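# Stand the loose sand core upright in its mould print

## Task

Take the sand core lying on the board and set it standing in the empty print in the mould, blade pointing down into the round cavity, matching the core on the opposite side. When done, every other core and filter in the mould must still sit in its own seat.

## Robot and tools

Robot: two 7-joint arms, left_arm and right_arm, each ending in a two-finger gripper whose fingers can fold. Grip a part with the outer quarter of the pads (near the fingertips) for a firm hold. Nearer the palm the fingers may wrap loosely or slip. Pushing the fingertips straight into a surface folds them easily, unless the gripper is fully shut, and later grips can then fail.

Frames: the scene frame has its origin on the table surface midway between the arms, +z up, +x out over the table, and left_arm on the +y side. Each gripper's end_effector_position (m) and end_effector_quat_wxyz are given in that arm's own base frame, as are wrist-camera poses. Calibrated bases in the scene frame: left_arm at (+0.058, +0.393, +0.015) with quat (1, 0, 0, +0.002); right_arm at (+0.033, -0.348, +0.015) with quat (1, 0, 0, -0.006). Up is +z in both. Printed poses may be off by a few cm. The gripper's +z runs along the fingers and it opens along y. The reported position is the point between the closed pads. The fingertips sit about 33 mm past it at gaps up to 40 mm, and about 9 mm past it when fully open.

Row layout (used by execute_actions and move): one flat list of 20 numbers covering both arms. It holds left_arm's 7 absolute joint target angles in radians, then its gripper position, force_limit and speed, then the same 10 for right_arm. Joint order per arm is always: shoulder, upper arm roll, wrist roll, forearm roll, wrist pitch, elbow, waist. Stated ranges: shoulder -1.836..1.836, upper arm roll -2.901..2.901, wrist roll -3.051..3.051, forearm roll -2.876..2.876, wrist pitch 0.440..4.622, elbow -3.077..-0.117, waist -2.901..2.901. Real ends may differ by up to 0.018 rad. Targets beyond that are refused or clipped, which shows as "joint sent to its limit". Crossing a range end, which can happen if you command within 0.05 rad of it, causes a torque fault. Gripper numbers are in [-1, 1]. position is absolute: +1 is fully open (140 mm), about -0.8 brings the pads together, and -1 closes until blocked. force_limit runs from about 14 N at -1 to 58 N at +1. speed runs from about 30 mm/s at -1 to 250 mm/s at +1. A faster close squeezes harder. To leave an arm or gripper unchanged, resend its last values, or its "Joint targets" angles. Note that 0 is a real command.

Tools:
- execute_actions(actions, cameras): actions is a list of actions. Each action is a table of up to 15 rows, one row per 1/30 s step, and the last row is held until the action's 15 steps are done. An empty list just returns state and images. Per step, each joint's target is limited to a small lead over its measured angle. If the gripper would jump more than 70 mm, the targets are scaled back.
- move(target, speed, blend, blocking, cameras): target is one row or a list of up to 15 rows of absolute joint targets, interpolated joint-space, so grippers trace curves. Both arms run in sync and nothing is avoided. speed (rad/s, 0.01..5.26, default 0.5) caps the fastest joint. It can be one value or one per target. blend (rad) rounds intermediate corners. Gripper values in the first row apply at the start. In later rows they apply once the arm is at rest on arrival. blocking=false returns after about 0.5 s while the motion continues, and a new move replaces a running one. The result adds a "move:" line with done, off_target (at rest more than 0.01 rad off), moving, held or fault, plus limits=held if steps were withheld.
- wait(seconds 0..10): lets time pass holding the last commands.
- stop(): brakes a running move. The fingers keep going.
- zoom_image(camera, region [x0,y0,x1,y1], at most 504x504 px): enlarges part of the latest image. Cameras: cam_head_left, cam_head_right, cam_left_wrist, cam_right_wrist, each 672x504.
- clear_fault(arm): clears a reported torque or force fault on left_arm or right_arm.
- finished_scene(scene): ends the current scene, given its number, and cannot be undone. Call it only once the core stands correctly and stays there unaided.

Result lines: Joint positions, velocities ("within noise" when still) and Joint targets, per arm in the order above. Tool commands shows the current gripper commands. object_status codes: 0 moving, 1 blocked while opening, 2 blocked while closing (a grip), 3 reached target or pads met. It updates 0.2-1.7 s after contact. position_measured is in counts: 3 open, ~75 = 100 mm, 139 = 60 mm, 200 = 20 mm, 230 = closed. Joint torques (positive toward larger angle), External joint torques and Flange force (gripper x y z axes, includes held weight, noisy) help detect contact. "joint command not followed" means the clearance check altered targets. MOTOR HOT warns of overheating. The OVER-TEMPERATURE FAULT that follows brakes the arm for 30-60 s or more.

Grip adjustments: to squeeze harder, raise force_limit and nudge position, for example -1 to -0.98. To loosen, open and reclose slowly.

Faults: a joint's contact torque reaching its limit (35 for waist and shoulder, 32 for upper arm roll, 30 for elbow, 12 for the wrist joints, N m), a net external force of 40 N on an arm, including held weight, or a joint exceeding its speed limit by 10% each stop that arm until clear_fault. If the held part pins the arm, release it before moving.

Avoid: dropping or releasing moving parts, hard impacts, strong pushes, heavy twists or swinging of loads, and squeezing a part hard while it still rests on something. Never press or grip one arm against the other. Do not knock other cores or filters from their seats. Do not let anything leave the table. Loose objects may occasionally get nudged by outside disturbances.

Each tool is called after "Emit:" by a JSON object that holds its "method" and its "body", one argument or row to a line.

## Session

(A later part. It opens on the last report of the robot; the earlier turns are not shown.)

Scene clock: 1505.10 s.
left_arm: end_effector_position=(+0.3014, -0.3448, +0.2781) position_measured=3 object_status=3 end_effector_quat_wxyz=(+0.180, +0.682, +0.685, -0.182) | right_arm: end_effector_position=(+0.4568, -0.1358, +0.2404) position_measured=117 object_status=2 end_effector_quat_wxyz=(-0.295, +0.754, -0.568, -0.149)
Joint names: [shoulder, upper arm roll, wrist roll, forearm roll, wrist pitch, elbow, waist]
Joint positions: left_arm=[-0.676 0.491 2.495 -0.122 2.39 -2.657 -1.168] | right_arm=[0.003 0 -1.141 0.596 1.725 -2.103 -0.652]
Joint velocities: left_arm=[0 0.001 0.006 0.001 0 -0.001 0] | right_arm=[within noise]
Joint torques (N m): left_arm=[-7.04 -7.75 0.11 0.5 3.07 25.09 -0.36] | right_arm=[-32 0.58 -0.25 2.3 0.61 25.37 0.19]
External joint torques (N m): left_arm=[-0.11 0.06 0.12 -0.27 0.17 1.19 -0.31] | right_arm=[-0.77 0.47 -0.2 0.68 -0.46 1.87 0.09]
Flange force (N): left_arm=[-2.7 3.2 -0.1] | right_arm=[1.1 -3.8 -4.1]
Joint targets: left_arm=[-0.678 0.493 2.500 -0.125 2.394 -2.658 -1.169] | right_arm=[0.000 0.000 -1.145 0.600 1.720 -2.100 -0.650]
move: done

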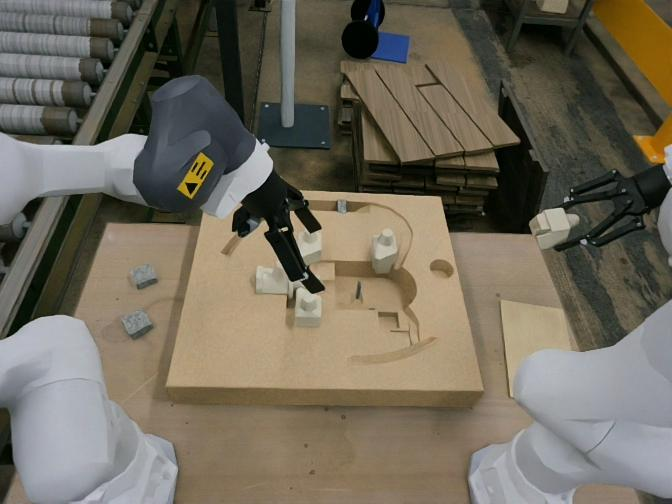

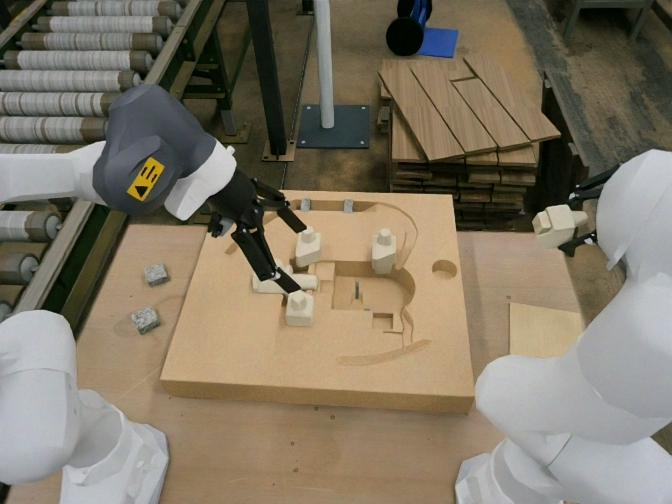

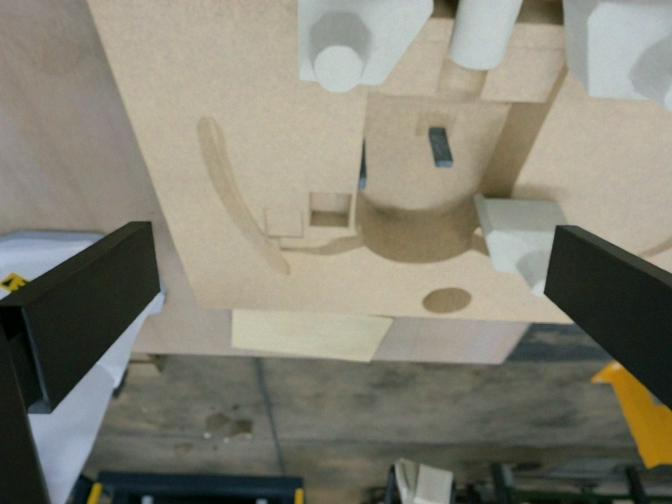

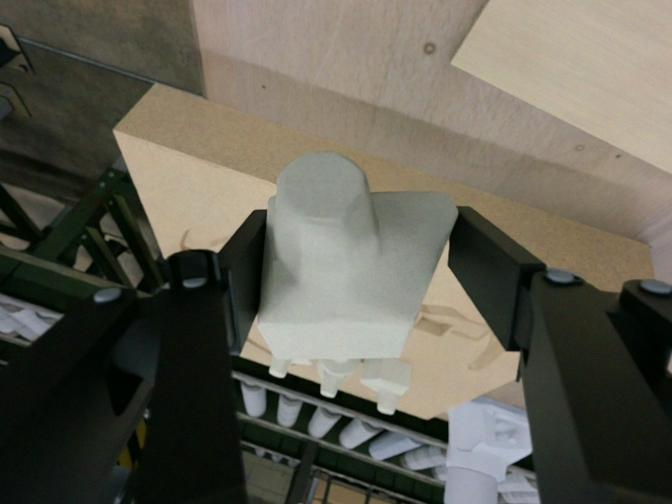

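Emit:
{"method": "zoom_image", "body": {
  "camera": "cam_left_wrist",
  "region": [230, 100, 430, 250]
}}

Emit:
{"method": "zoom_image", "body": {
  "camera": "cam_head_left",
  "region": [250, 200, 460, 360]
}}

Emit:
{"method": "zoom_image", "body": {
  "camera": "cam_head_right",
  "region": [250, 200, 460, 360]
}}

Scaled by 2.520 from the camera's 672x504 image, which has a finer 960x720 frame.

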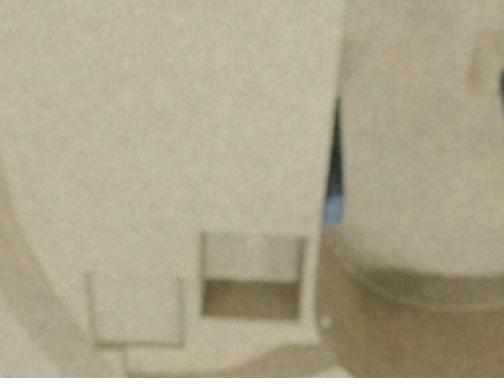

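Scaled by 2.400 from the camera's 672x504 image, which has a finer 960x720 frame.

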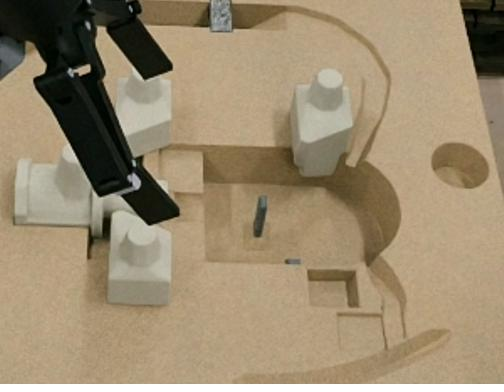

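Scaled by 2.400 from the camera's 672x504 image, which has a finer 960x720 frame.

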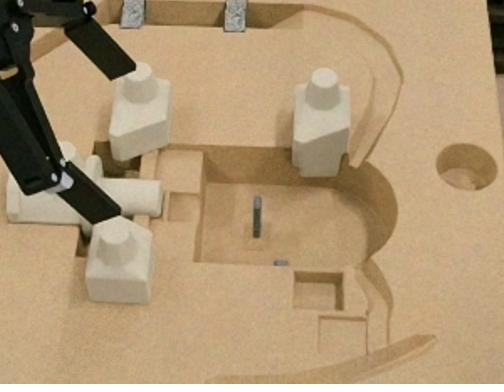

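Emit:
{"method": "zoom_image", "body": {
  "camera": "cam_head_left",
  "region": [100, 160, 560, 420]
}}

Emit:
{"method": "zoom_image", "body": {
  "camera": "cam_head_right",
  "region": [110, 160, 570, 420]
}}

Scaled by 1.096 from the camera's 672x504 image, which has a finer 960x720 frame.

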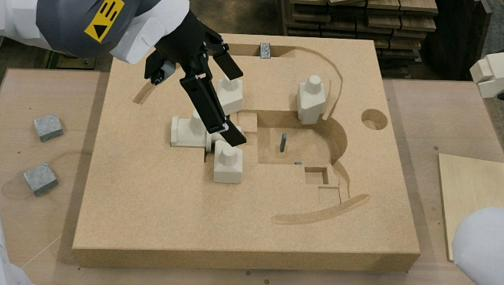

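Scaled by 1.096 from the camera's 672x504 image, which has a finer 960x720 frame.

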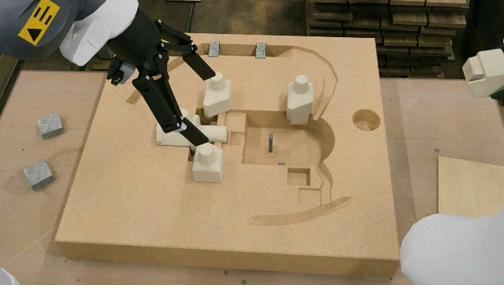

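Emit:
{"method": "zoom_image", "body": {
  "camera": "cam_right_wrist",
  "region": [230, 130, 480, 380]
}}

Scaled by 2.016 from the camera's 672x504 image, which has a finer 960x720 frame.

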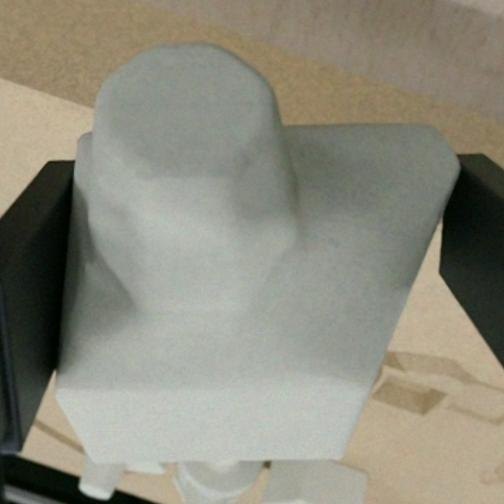

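Emit:
{"method": "move", "body": {
  "target": [
    [-0.678,0.4925,2.5,-0.125,2.394,-2.658,-1.169,1,1,1,-0.506,0,2.45,0.8285,1.753,-2.714,-0.332,-1,-1,-1],
    [-0.678,0.4925,2.5,-0.125,2.394,-2.658,-1.169,1,1,1,-0.4929,0,2.52,1.0387,2.0464,-2.8256,0.0256,-1,-1,-1]
  ],
  "speed": [0.9,0.3],
  "blend": [0.05,0]
}}

Scene clock: 1644.23 s.
left_arm: end_effector_position=(+0.3014, -0.3449, +0.2782) position_measured=3 object_status=3 end_effector_quat_wxyz=(+0.180, +0.683, +0.684, -0.182) | right_arm: end_effector_position=(+0.3283, +0.2173, +0.2004) position_measured=117 object_status=2 end_effector_quat_wxyz=(-0.298, +0.638, +0.644, +0.298)
Joint names: [shoulder, upper arm roll, wrist roll, forearm roll, wrist pitch, elbow, waist]
Joint positions: left_arm=[-0.676 0.491 2.497 -0.123 2.391 -2.657 -1.168] | right_arm=[-0.493 0.001 2.514 1.034 2.044 -2.826 0.024]
Joint velocities: left_arm=[within noise] | right_arm=[-0.001 0 0.005 0 0.002 0.002 0.001]
Joint torques (N m): left_arm=[-6.97 -7.81 0.17 0.54 3.02 25.21 -0.21] | right_arm=[-12.66 -0.81 0.27 1.72 0.3 23.85 0.14]
External joint torques (N m): left_arm=[-0.1 0.02 0.19 -0.24 0.12 1.32 -0.15] | right_arm=[-0.1 -0.04 0.25 0.67 -0.14 1.58 0.14]
Flange force (N): left_arm=[-2.7 3.4 -0.6] | right_arm=[1.8 4.4 0.6]
Joint targets: left_arm=[-0.678 0.493 2.500 -0.125 2.394 -2.658 -1.169] | right_arm=[-0.493 0.000 2.520 1.039 2.046 -2.826 0.026]
move: done

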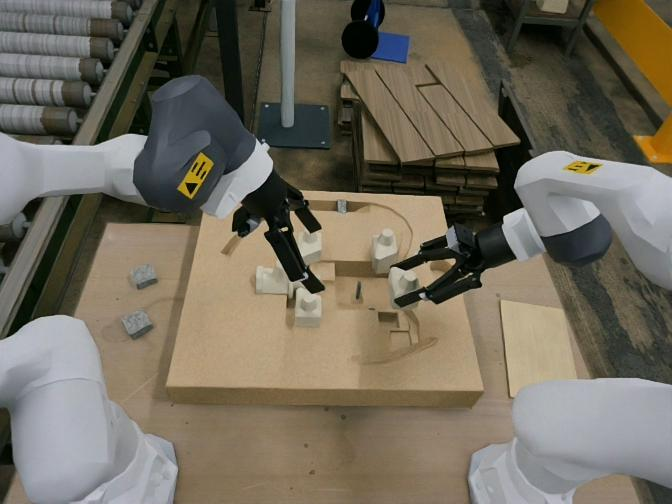

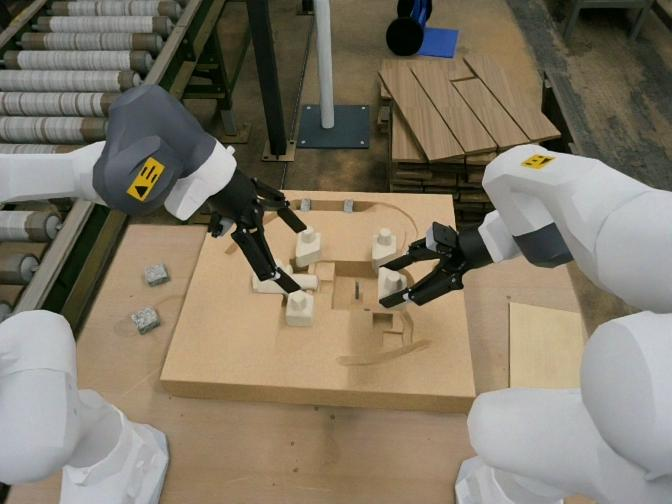

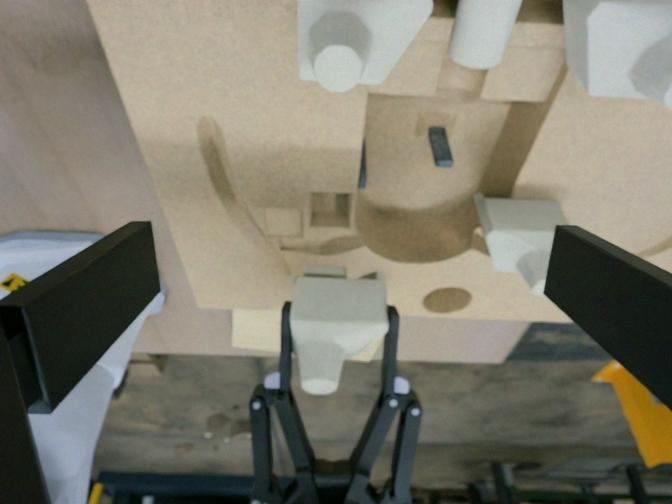

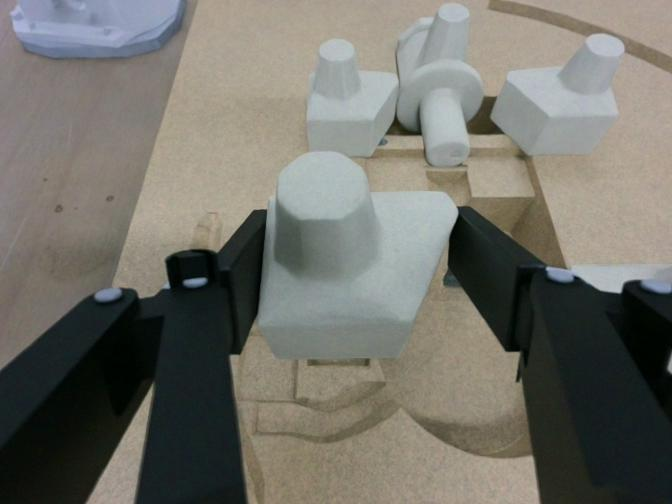

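Emit:
{"method": "zoom_image", "body": {
  "camera": "cam_left_wrist",
  "region": [230, 180, 430, 400]
}}

Emit:
{"method": "zoom_image", "body": {
  "camera": "cam_left_wrist",
  "region": [60, 0, 560, 340]
}}

Emit:
{"method": "zoom_image", "body": {
  "camera": "cam_right_wrist",
  "region": [200, 300, 460, 480]
}}

Scaled by 2.291 from the camera's 672x504 image, which has a finer 960x720 frame.

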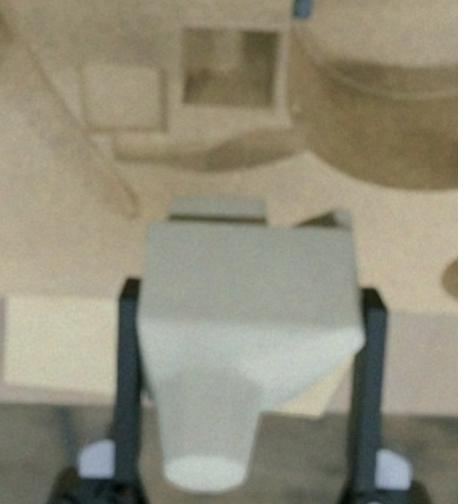

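Scaled by 1.008 from the camera's 672x504 image, which has a finer 960x720 frame.

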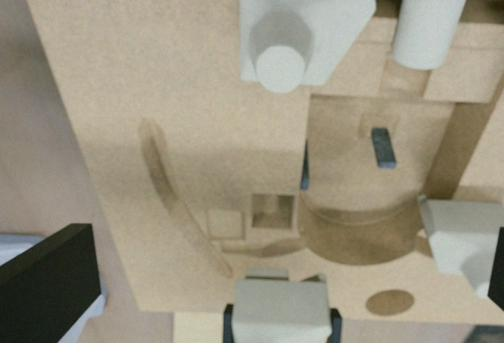

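Scaled by 1.938 from the camera's 672x504 image, which has a finer 960x720 frame.

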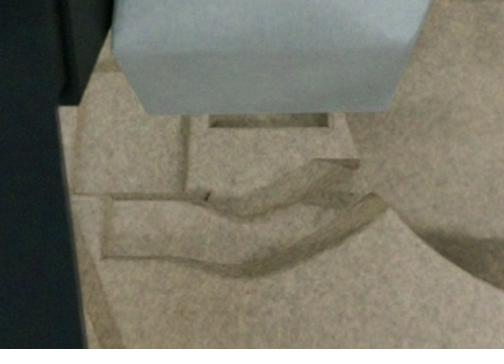

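Emit:
{"method": "zoom_image", "body": {
  "camera": "cam_left_wrist",
  "region": [280, 255, 400, 345]
}}

Emit:
{"method": "zoom_image", "body": {
  "camera": "cam_left_wrist",
  "region": [295, 180, 365, 240]
}}

Scaled by 4.200 from the camera's 672x504 image, which has a finer 960x720 frame.

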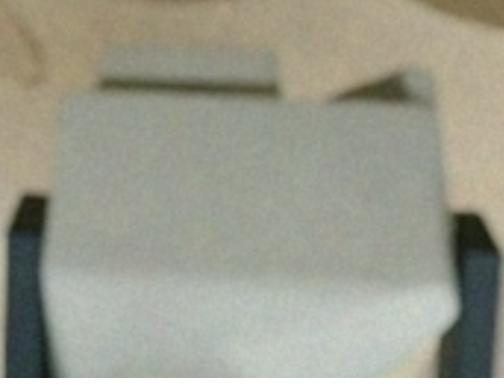

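Scaled by 7.200 from the camera's 672x504 image, which has a finer 960x720 frame.

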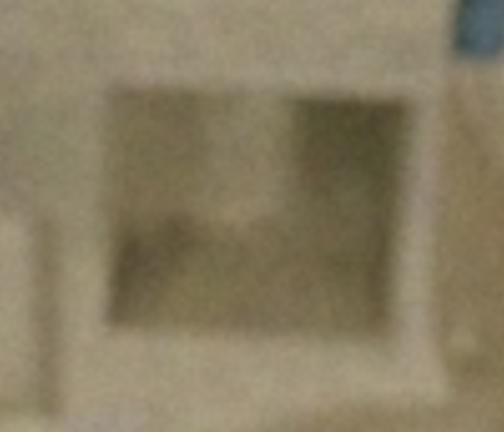

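Emit:
{"method": "move", "body": {
  "target": [
    [-0.678,0.4925,2.5,-0.125,2.394,-2.658,-1.169,1,1,1,-0.479,0,2.573,1.126,2.156,-2.8236,0.19,-1,-1,-1]
  ],
  "speed": 0.15,
  "cameras": ["cam_left_wrist","cam_right_wrist"]
}}

Emit:
{"method": "zoom_image", "body": {
  "camera": "cam_right_wrist",
  "region": [230, 330, 450, 500]
}}

Scene clock: 1829.03 s.
left_arm: end_effector_position=(+0.3014, -0.3449, +0.2782) position_measured=3 object_status=3 end_effector_quat_wxyz=(+0.180, +0.683, +0.684, -0.182) | right_arm: end_effector_position=(+0.3273, +0.2620, +0.1995) position_measured=117 object_status=2 end_effector_quat_wxyz=(-0.299, +0.639, +0.644, +0.297)
Joint names: [shoulder, upper arm roll, wrist roll, forearm roll, wrist pitch, elbow, waist]
Joint positions: left_arm=[-0.677 0.491 2.497 -0.123 2.391 -2.657 -1.168] | right_arm=[-0.479 0.001 2.567 1.122 2.154 -2.826 0.188]
Joint velocities: left_arm=[within noise] | right_arm=[0 0.001 0.007 -0.001 0.002 0 0.001]
Joint torques (N m): left_arm=[-6.9 -7.77 0.1 0.57 3 25.26 -0.25] | right_arm=[-13.23 -0.46 0.24 1.45 0.43 24.43 0.1]
External joint torques (N m): left_arm=[-0.05 0.06 0.11 -0.21 0.11 1.46 -0.17] | right_arm=[-0.05 0.19 0.22 0.66 -0.11 2.03 0.15]
Flange force (N): left_arm=[-3.1 3.8 -0.6] | right_arm=[2.4 5.6 1.9]
Joint targets: left_arm=[-0.678 0.493 2.500 -0.125 2.394 -2.658 -1.169] | right_arm=[-0.479 0.000 2.573 1.126 2.156 -2.824 0.190]
move: done
Images, in order (width x height): cam_left_wrist 672x504, cam_right_wrist 672x504.

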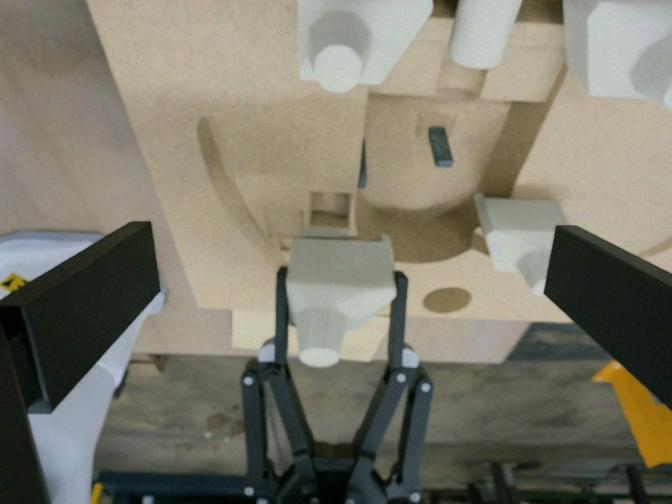

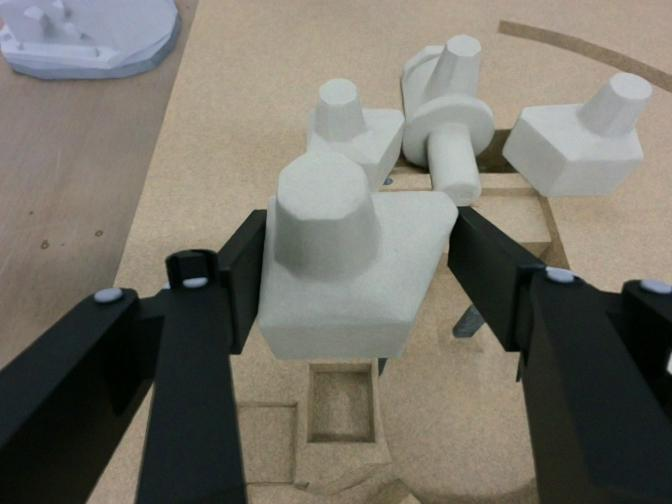

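Scaled by 2.291 from the camera's 672x504 image, which has a finer 960x720 frame.

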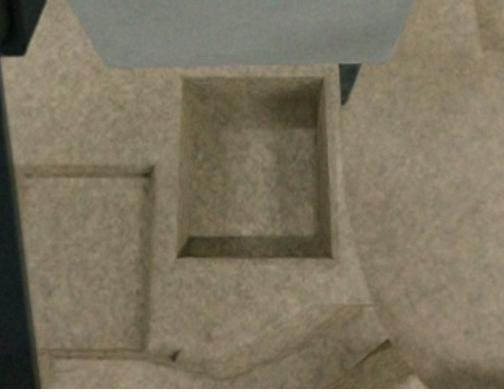

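Emit:
{"method": "move", "body": {
  "target": [
    [-0.678,0.4925,2.5,-0.125,2.394,-2.658,-1.169,1,1,1,-0.3822,0,2.429,1.1307,2.1383,-2.8287,0.0897,-1,-1,-1]
  ],
  "speed": 0.12
}}

Emit:
{"method": "zoom_image", "body": {
  "camera": "cam_left_wrist",
  "region": [270, 160, 430, 320]
}}

Emit:
{"method": "zoom_image", "body": {
  "camera": "cam_head_left",
  "region": [340, 220, 460, 340]
}}

Emit:
{"method": "zoom_image", "body": {
  "camera": "cam_head_right",
  "region": [330, 220, 450, 340]
}}

Emit:
{"method": "zoom_image", "body": {
  "camera": "cam_right_wrist",
  "region": [230, 320, 450, 500]
}}

Scene clock: 1991.67 s.
left_arm: end_effector_position=(+0.3014, -0.3449, +0.2782) position_measured=3 object_status=3 end_effector_quat_wxyz=(+0.180, +0.683, +0.684, -0.182) | right_arm: end_effector_position=(+0.3333, +0.2302, +0.1647) position_measured=117 object_status=2 end_effector_quat_wxyz=(-0.297, +0.643, +0.641, +0.296)
Joint names: [shoulder, upper arm roll, wrist roll, forearm roll, wrist pitch, elbow, waist]
Joint positions: left_arm=[-0.677 0.491 2.497 -0.123 2.391 -2.657 -1.168] | right_arm=[-0.382 0.001 2.435 1.127 2.144 -2.829 0.091]
Joint velocities: left_arm=[within noise] | right_arm=[0.001 0.001 -0.008 0 0.001 0 -0.002]
Joint torques (N m): left_arm=[-6.8 -7.73 0.14 0.59 3 25.23 -0.3] | right_arm=[-15.07 -0.34 -0.18 1.33 -0.21 22.7 -0.73]
External joint torques (N m): left_arm=[0.13 0.13 0.16 -0.19 0.1 1.35 -0.22] | right_arm=[-0.02 0.22 -0.2 0.61 -0.54 1.83 -0.65]
Flange force (N): left_arm=[-3.1 4.2 -0.1] | right_arm=[-0.2 5.6 0.3]
Joint targets: left_arm=[-0.678 0.493 2.500 -0.125 2.394 -2.658 -1.169] | right_arm=[-0.382 0.000 2.429 1.131 2.138 -2.829 0.090]
move: done

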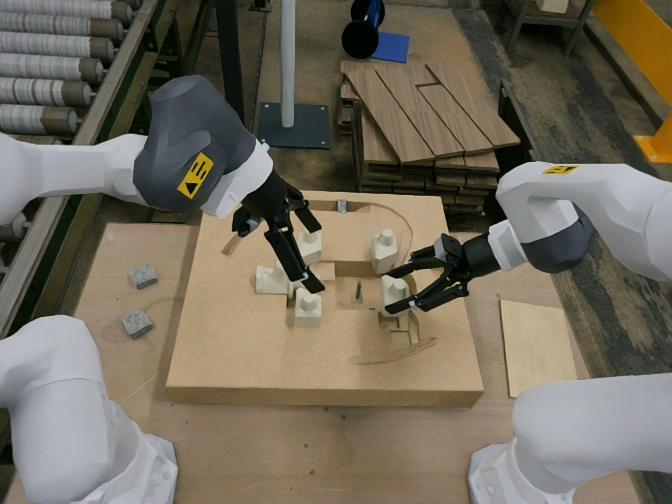

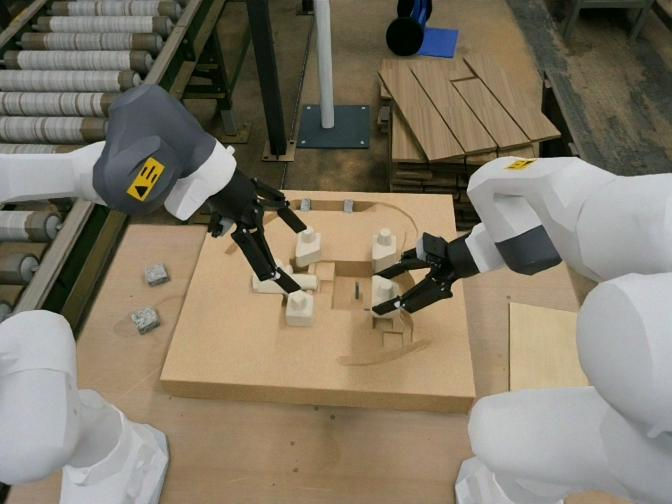

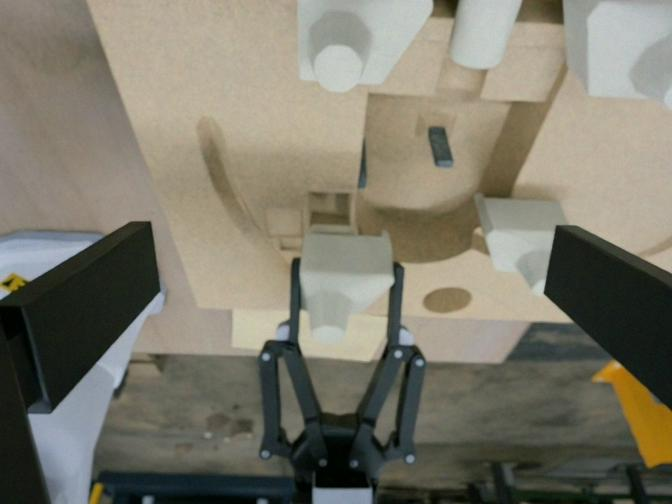

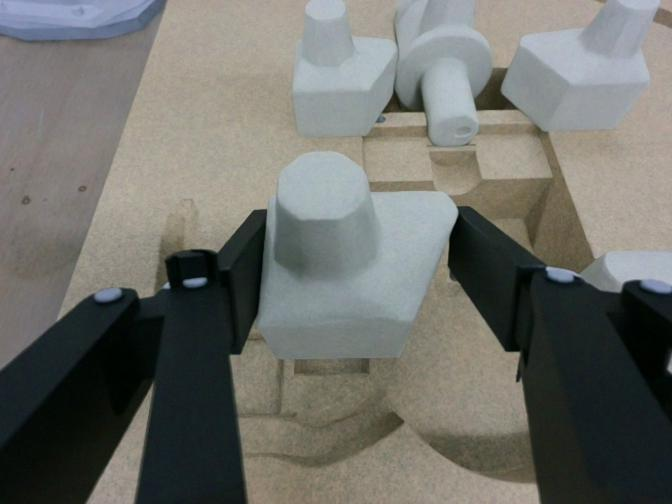

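Scaled by 3.150 from the camera's 672x504 image, which has a finer 960x720 frame.

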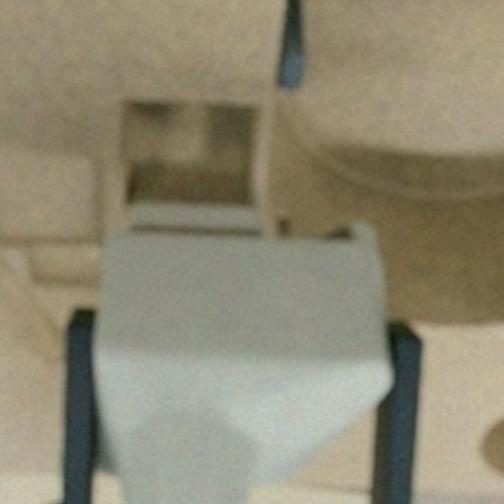

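Scaled by 4.200 from the camera's 672x504 image, which has a finer 960x720 frame.

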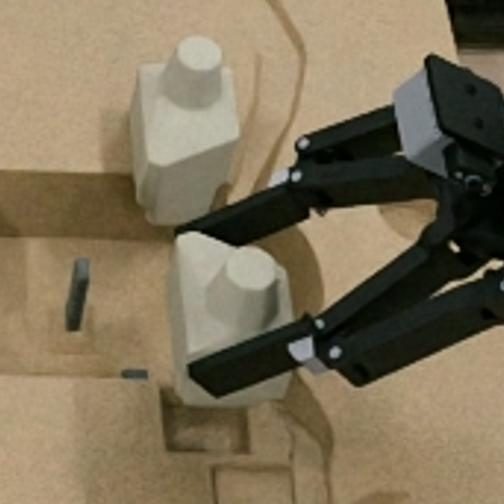

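Scaled by 4.200 from the camera's 672x504 image, which has a finer 960x720 frame.

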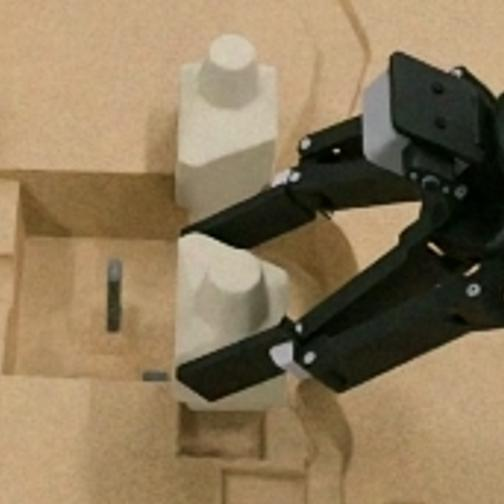

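Scaled by 2.291 from the camera's 672x504 image, which has a finer 960x720 frame.

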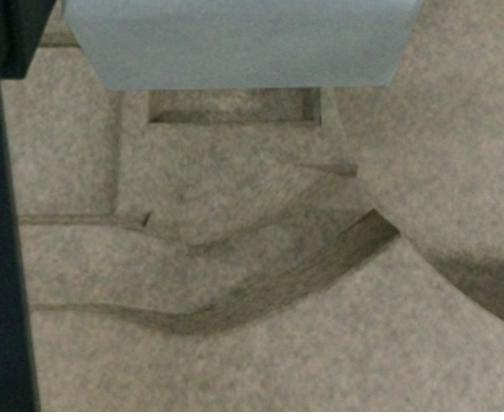

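Emit:
{"method": "move", "body": {
  "target": [
    [-0.678,0.4925,2.5,-0.125,2.394,-2.658,-1.169,1,1,1,-0.3056,0,2.342,1.1881,2.1774,-2.8333,0.1052,-1,-1,-1]
  ],
  "speed": 0.06,
  "cameras": ["cam_head_left","cam_head_right","cam_left_wrist","cam_right_wrist"]
}}

Emit:
{"method": "zoom_image", "body": {
  "camera": "cam_left_wrist",
  "region": [270, 160, 430, 320]
}}

Emit:
{"method": "zoom_image", "body": {
  "camera": "cam_head_left",
  "region": [340, 220, 460, 340]
}}

Emit:
{"method": "zoom_image", "body": {
  "camera": "cam_right_wrist",
  "region": [230, 320, 450, 500]
}}

Scene clock: 2046.57 s.
left_arm: end_effector_position=(+0.3014, -0.3449, +0.2782) position_measured=3 object_status=3 end_effector_quat_wxyz=(+0.180, +0.683, +0.684, -0.182) | right_arm: end_effector_position=(+0.3306, +0.2318, +0.1393) position_measured=117 object_status=2 end_effector_quat_wxyz=(-0.300, +0.641, +0.641, +0.297)
Joint names: [shoulder, upper arm roll, wrist roll, forearm roll, wrist pitch, elbow, waist]
Joint positions: left_arm=[-0.677 0.491 2.497 -0.123 2.391 -2.657 -1.168] | right_arm=[-0.306 0.001 2.348 1.184 2.176 -2.834 0.104]
Joint velocities: left_arm=[within noise] | right_arm=[0 0 -0.005 -0.001 0.001 0 -0.001]
Joint torques (N m): left_arm=[-6.81 -7.78 0.17 0.6 2.98 25.26 -0.27] | right_arm=[-16.62 -0.23 -0.07 1.17 -0.04 21.26 0.08]
External joint torques (N m): left_arm=[0.02 0.02 0.18 -0.18 0.08 1.39 -0.22] | right_arm=[-0.07 0.21 -0.09 0.59 -0.22 1.52 0.16]
Flange force (N): left_arm=[-3.1 3.9 -0.4] | right_arm=[0.4 4.3 2.5]
Joint targets: left_arm=[-0.678 0.493 2.500 -0.125 2.394 -2.658 -1.169] | right_arm=[-0.306 0.000 2.342 1.188 2.177 -2.833 0.105]
move: done

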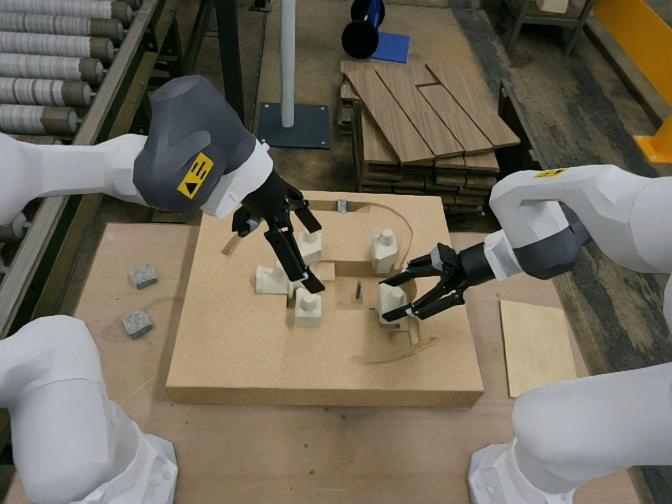

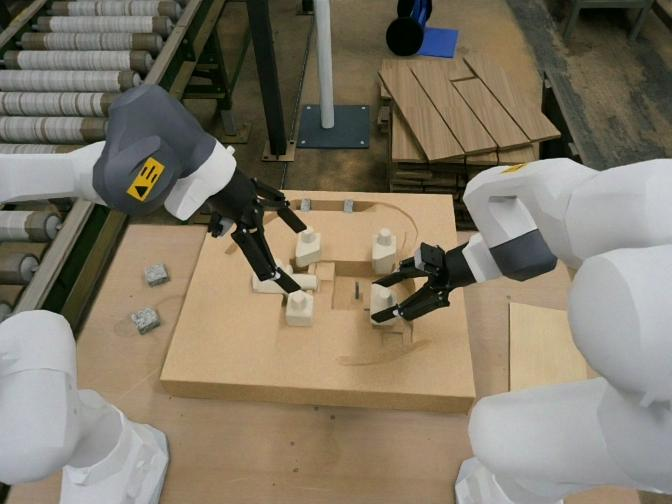

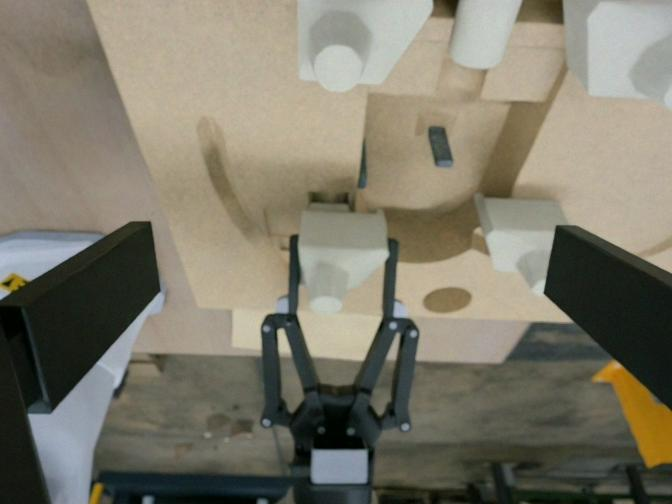

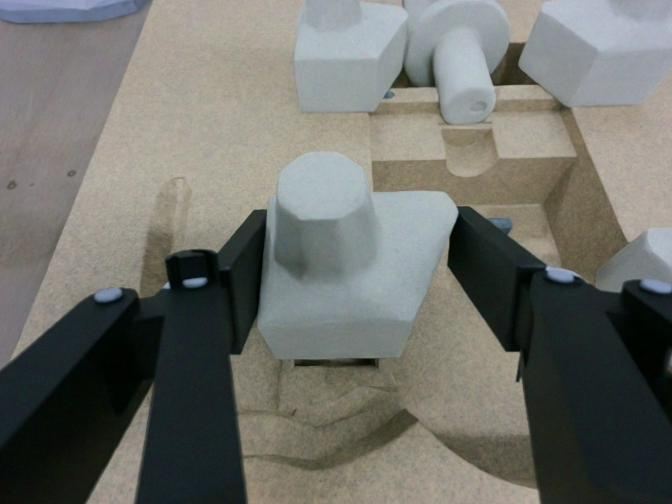

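Scaled by 3.150 from the camera's 672x504 image, which has a finer 960x720 frame.

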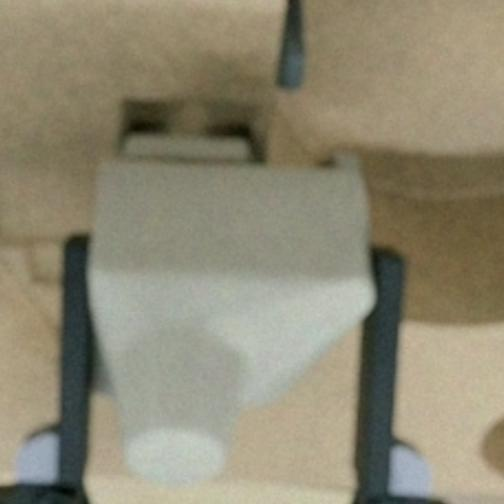

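Scaled by 4.200 from the camera's 672x504 image, which has a finer 960x720 frame.

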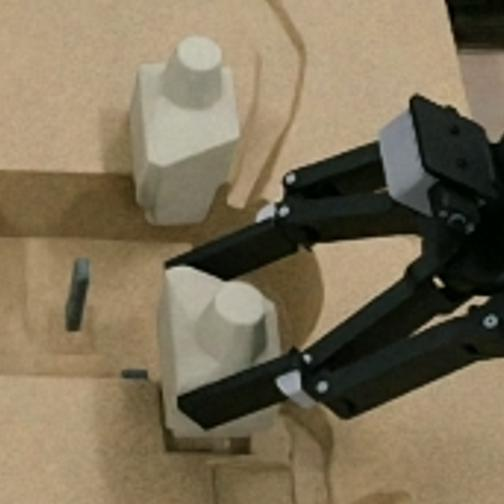

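Scaled by 2.291 from the camera's 672x504 image, which has a finer 960x720 frame.

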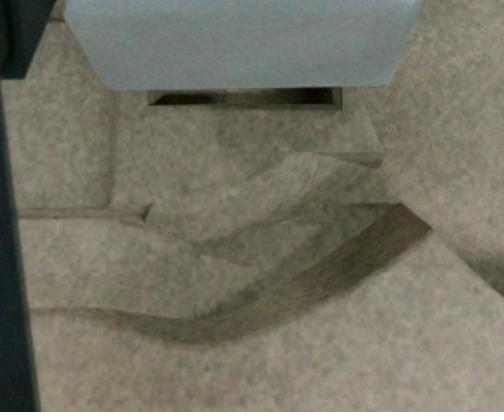

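Emit:
{"method": "move", "body": {
  "target": [
    [-0.678,0.4925,2.5,-0.125,2.394,-2.658,-1.169,1,1,1,-0.2716,0,2.3114,1.2086,2.189,-2.8274,0.1061,-1,-1,-1]
  ],
  "speed": 0.05,
  "cameras": ["cam_head_left","cam_left_wrist","cam_right_wrist"]
}}

Emit:
{"method": "zoom_image", "body": {
  "camera": "cam_left_wrist",
  "region": [290, 170, 400, 270]
}}

Emit:
{"method": "zoom_image", "body": {
  "camera": "cam_right_wrist",
  "region": [230, 320, 450, 500]
}}

Scene clock: 2097.87 s.
left_arm: end_effector_position=(+0.3014, -0.3449, +0.2782) position_measured=3 object_status=3 end_effector_quat_wxyz=(+0.180, +0.683, +0.684, -0.182) | right_arm: end_effector_position=(+0.3310, +0.2310, +0.1293) position_measured=117 object_status=2 end_effector_quat_wxyz=(-0.301, +0.642, +0.640, +0.296)
Joint names: [shoulder, upper arm roll, wrist roll, forearm roll, wrist pitch, elbow, waist]
Joint positions: left_arm=[-0.677 0.491 2.497 -0.123 2.391 -2.658 -1.168] | right_arm=[-0.272 0.001 2.317 1.205 2.188 -2.831 0.105]
Joint velocities: left_arm=[within noise] | right_arm=[0 0 -0.008 0 0 0 0]
Joint torques (N m): left_arm=[-6.9 -7.8 0.18 0.59 2.98 25.21 -0.27] | right_arm=[-17.27 -0.16 -0.1 1.08 -0.15 21.33 0.11]
External joint torques (N m): left_arm=[-0.16 0.11 0.2 -0.19 0.11 1.47 -0.13] | right_arm=[0.09 0.2 -0.12 0.56 -0.28 2.03 0.17]
Flange force (N): left_arm=[-2.8 3.8 -0.8] | right_arm=[-0.2 6.3 3.0]
Joint targets: left_arm=[-0.678 0.493 2.500 -0.125 2.394 -2.658 -1.169] | right_arm=[-0.272 0.000 2.311 1.209 2.189 -2.827 0.106]
move: done
Images, in order (width x height): cam_head_left 672x504, cam_left_wrist 672x504, cam_right_wrist 672x504.

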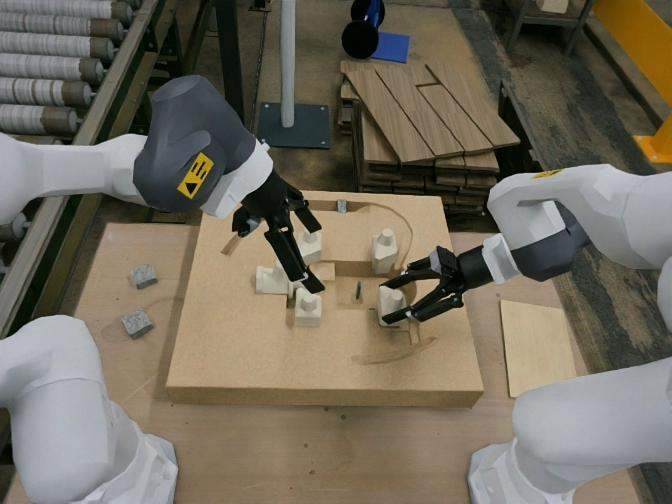

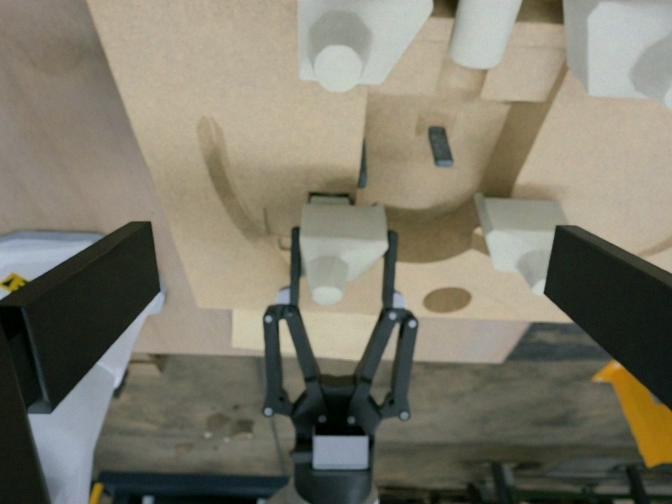

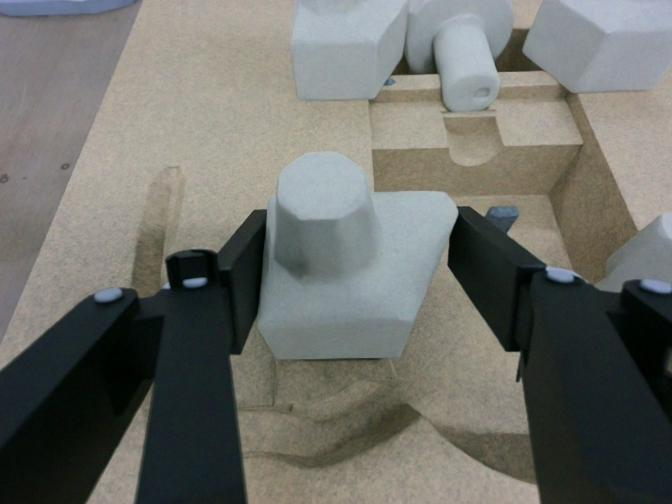

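Scaled by 4.582 from the camera's 672x504 image, which has a finer 960x720 frame.

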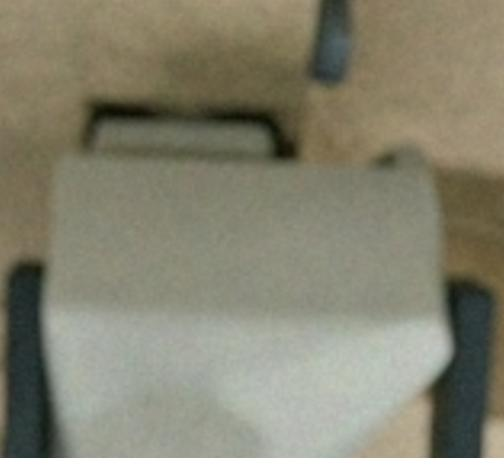

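Scaled by 2.291 from the camera's 672x504 image, which has a finer 960x720 frame.

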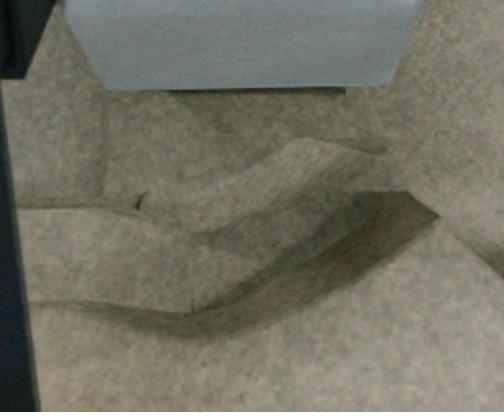

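Emit:
{"method": "move", "body": {
  "target": [
    [-0.678,0.4925,2.5,-0.125,2.394,-2.658,-1.169,1,1,1,-0.2684,0,2.3114,1.2086,2.189,-2.8242,0.1023,-1,-1,-1],
    [-0.678,0.4925,2.5,-0.125,2.394,-2.658,-1.169,1,1,1,-0.2352,0,2.2771,1.2315,2.2015,-2.8216,0.106,-1,-1,-1]
  ],
  "speed": [0.02,0.03],
  "cameras": ["cam_head_left","cam_left_wrist","cam_right_wrist"]
}}

Emit:
{"method": "zoom_image", "body": {
  "camera": "cam_left_wrist",
  "region": [290, 170, 400, 270]
}}

Emit:
{"method": "zoom_image", "body": {
  "camera": "cam_right_wrist",
  "region": [230, 320, 450, 500]
}}

Scene clock: 2132.37 s.
left_arm: end_effector_position=(+0.3014, -0.3449, +0.2782) position_measured=3 object_status=3 end_effector_quat_wxyz=(+0.180, +0.683, +0.684, -0.182) | right_arm: end_effector_position=(+0.3326, +0.2301, +0.1195) position_measured=117 object_status=2 end_effector_quat_wxyz=(-0.301, +0.643, +0.639, +0.296)
Joint names: [shoulder, upper arm roll, wrist roll, forearm roll, wrist pitch, elbow, waist]
Joint positions: left_arm=[-0.677 0.491 2.497 -0.123 2.391 -2.658 -1.168] | right_arm=[-0.235 0.001 2.283 1.228 2.2 -2.825 0.105]
Joint velocities: left_arm=[within noise] | right_arm=[0.001 0 -0.006 0.002 0 0.002 0]
Joint torques (N m): left_arm=[-6.76 -7.84 0.16 0.61 2.98 25.26 -0.21] | right_arm=[-18.09 -0.15 -0.17 0.95 -0.02 20.78 -0.04]
External joint torques (N m): left_arm=[0.08 -0.02 0.17 -0.17 0.08 1.38 -0.16] | right_arm=[0.11 0.22 -0.19 0.48 -0.12 1.92 0.08]
Flange force (N): left_arm=[-3.1 3.8 -0.5] | right_arm=[-0.7 6.0 3.3]
Joint targets: left_arm=[-0.678 0.493 2.500 -0.125 2.394 -2.658 -1.169] | right_arm=[-0.235 0.000 2.277 1.232 2.201 -2.822 0.106]
move: done
Images, in order (width x height): cam_head_left 672x504, cam_left_wrist 672x504, cam_right_wrist 672x504.

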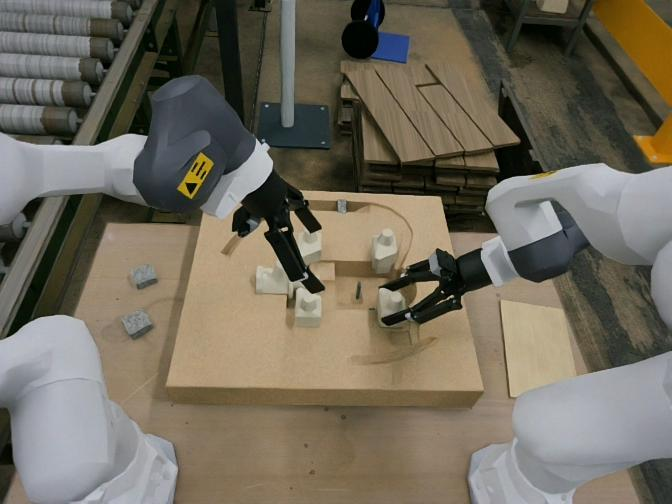

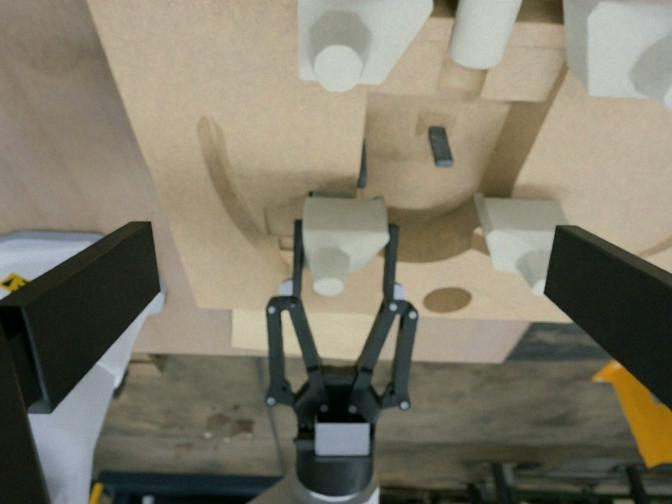

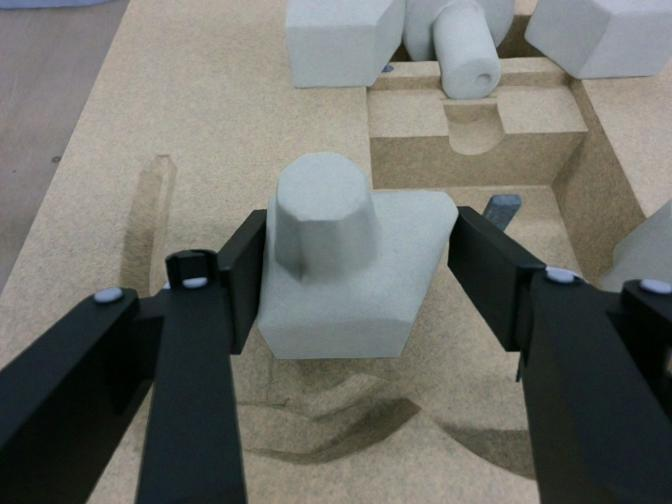

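Scaled by 4.582 from the camera's 672x504 image, which has a finer 960x720 frame.

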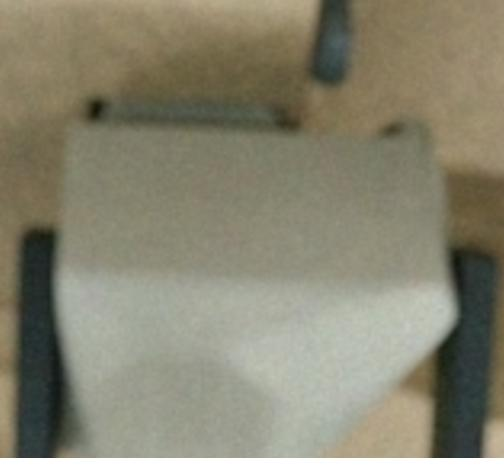

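Scaled by 2.291 from the camera's 672x504 image, which has a finer 960x720 frame.

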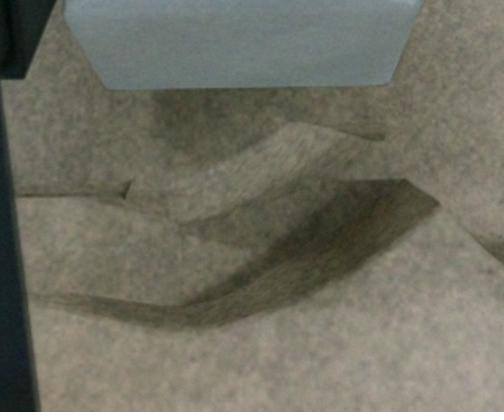

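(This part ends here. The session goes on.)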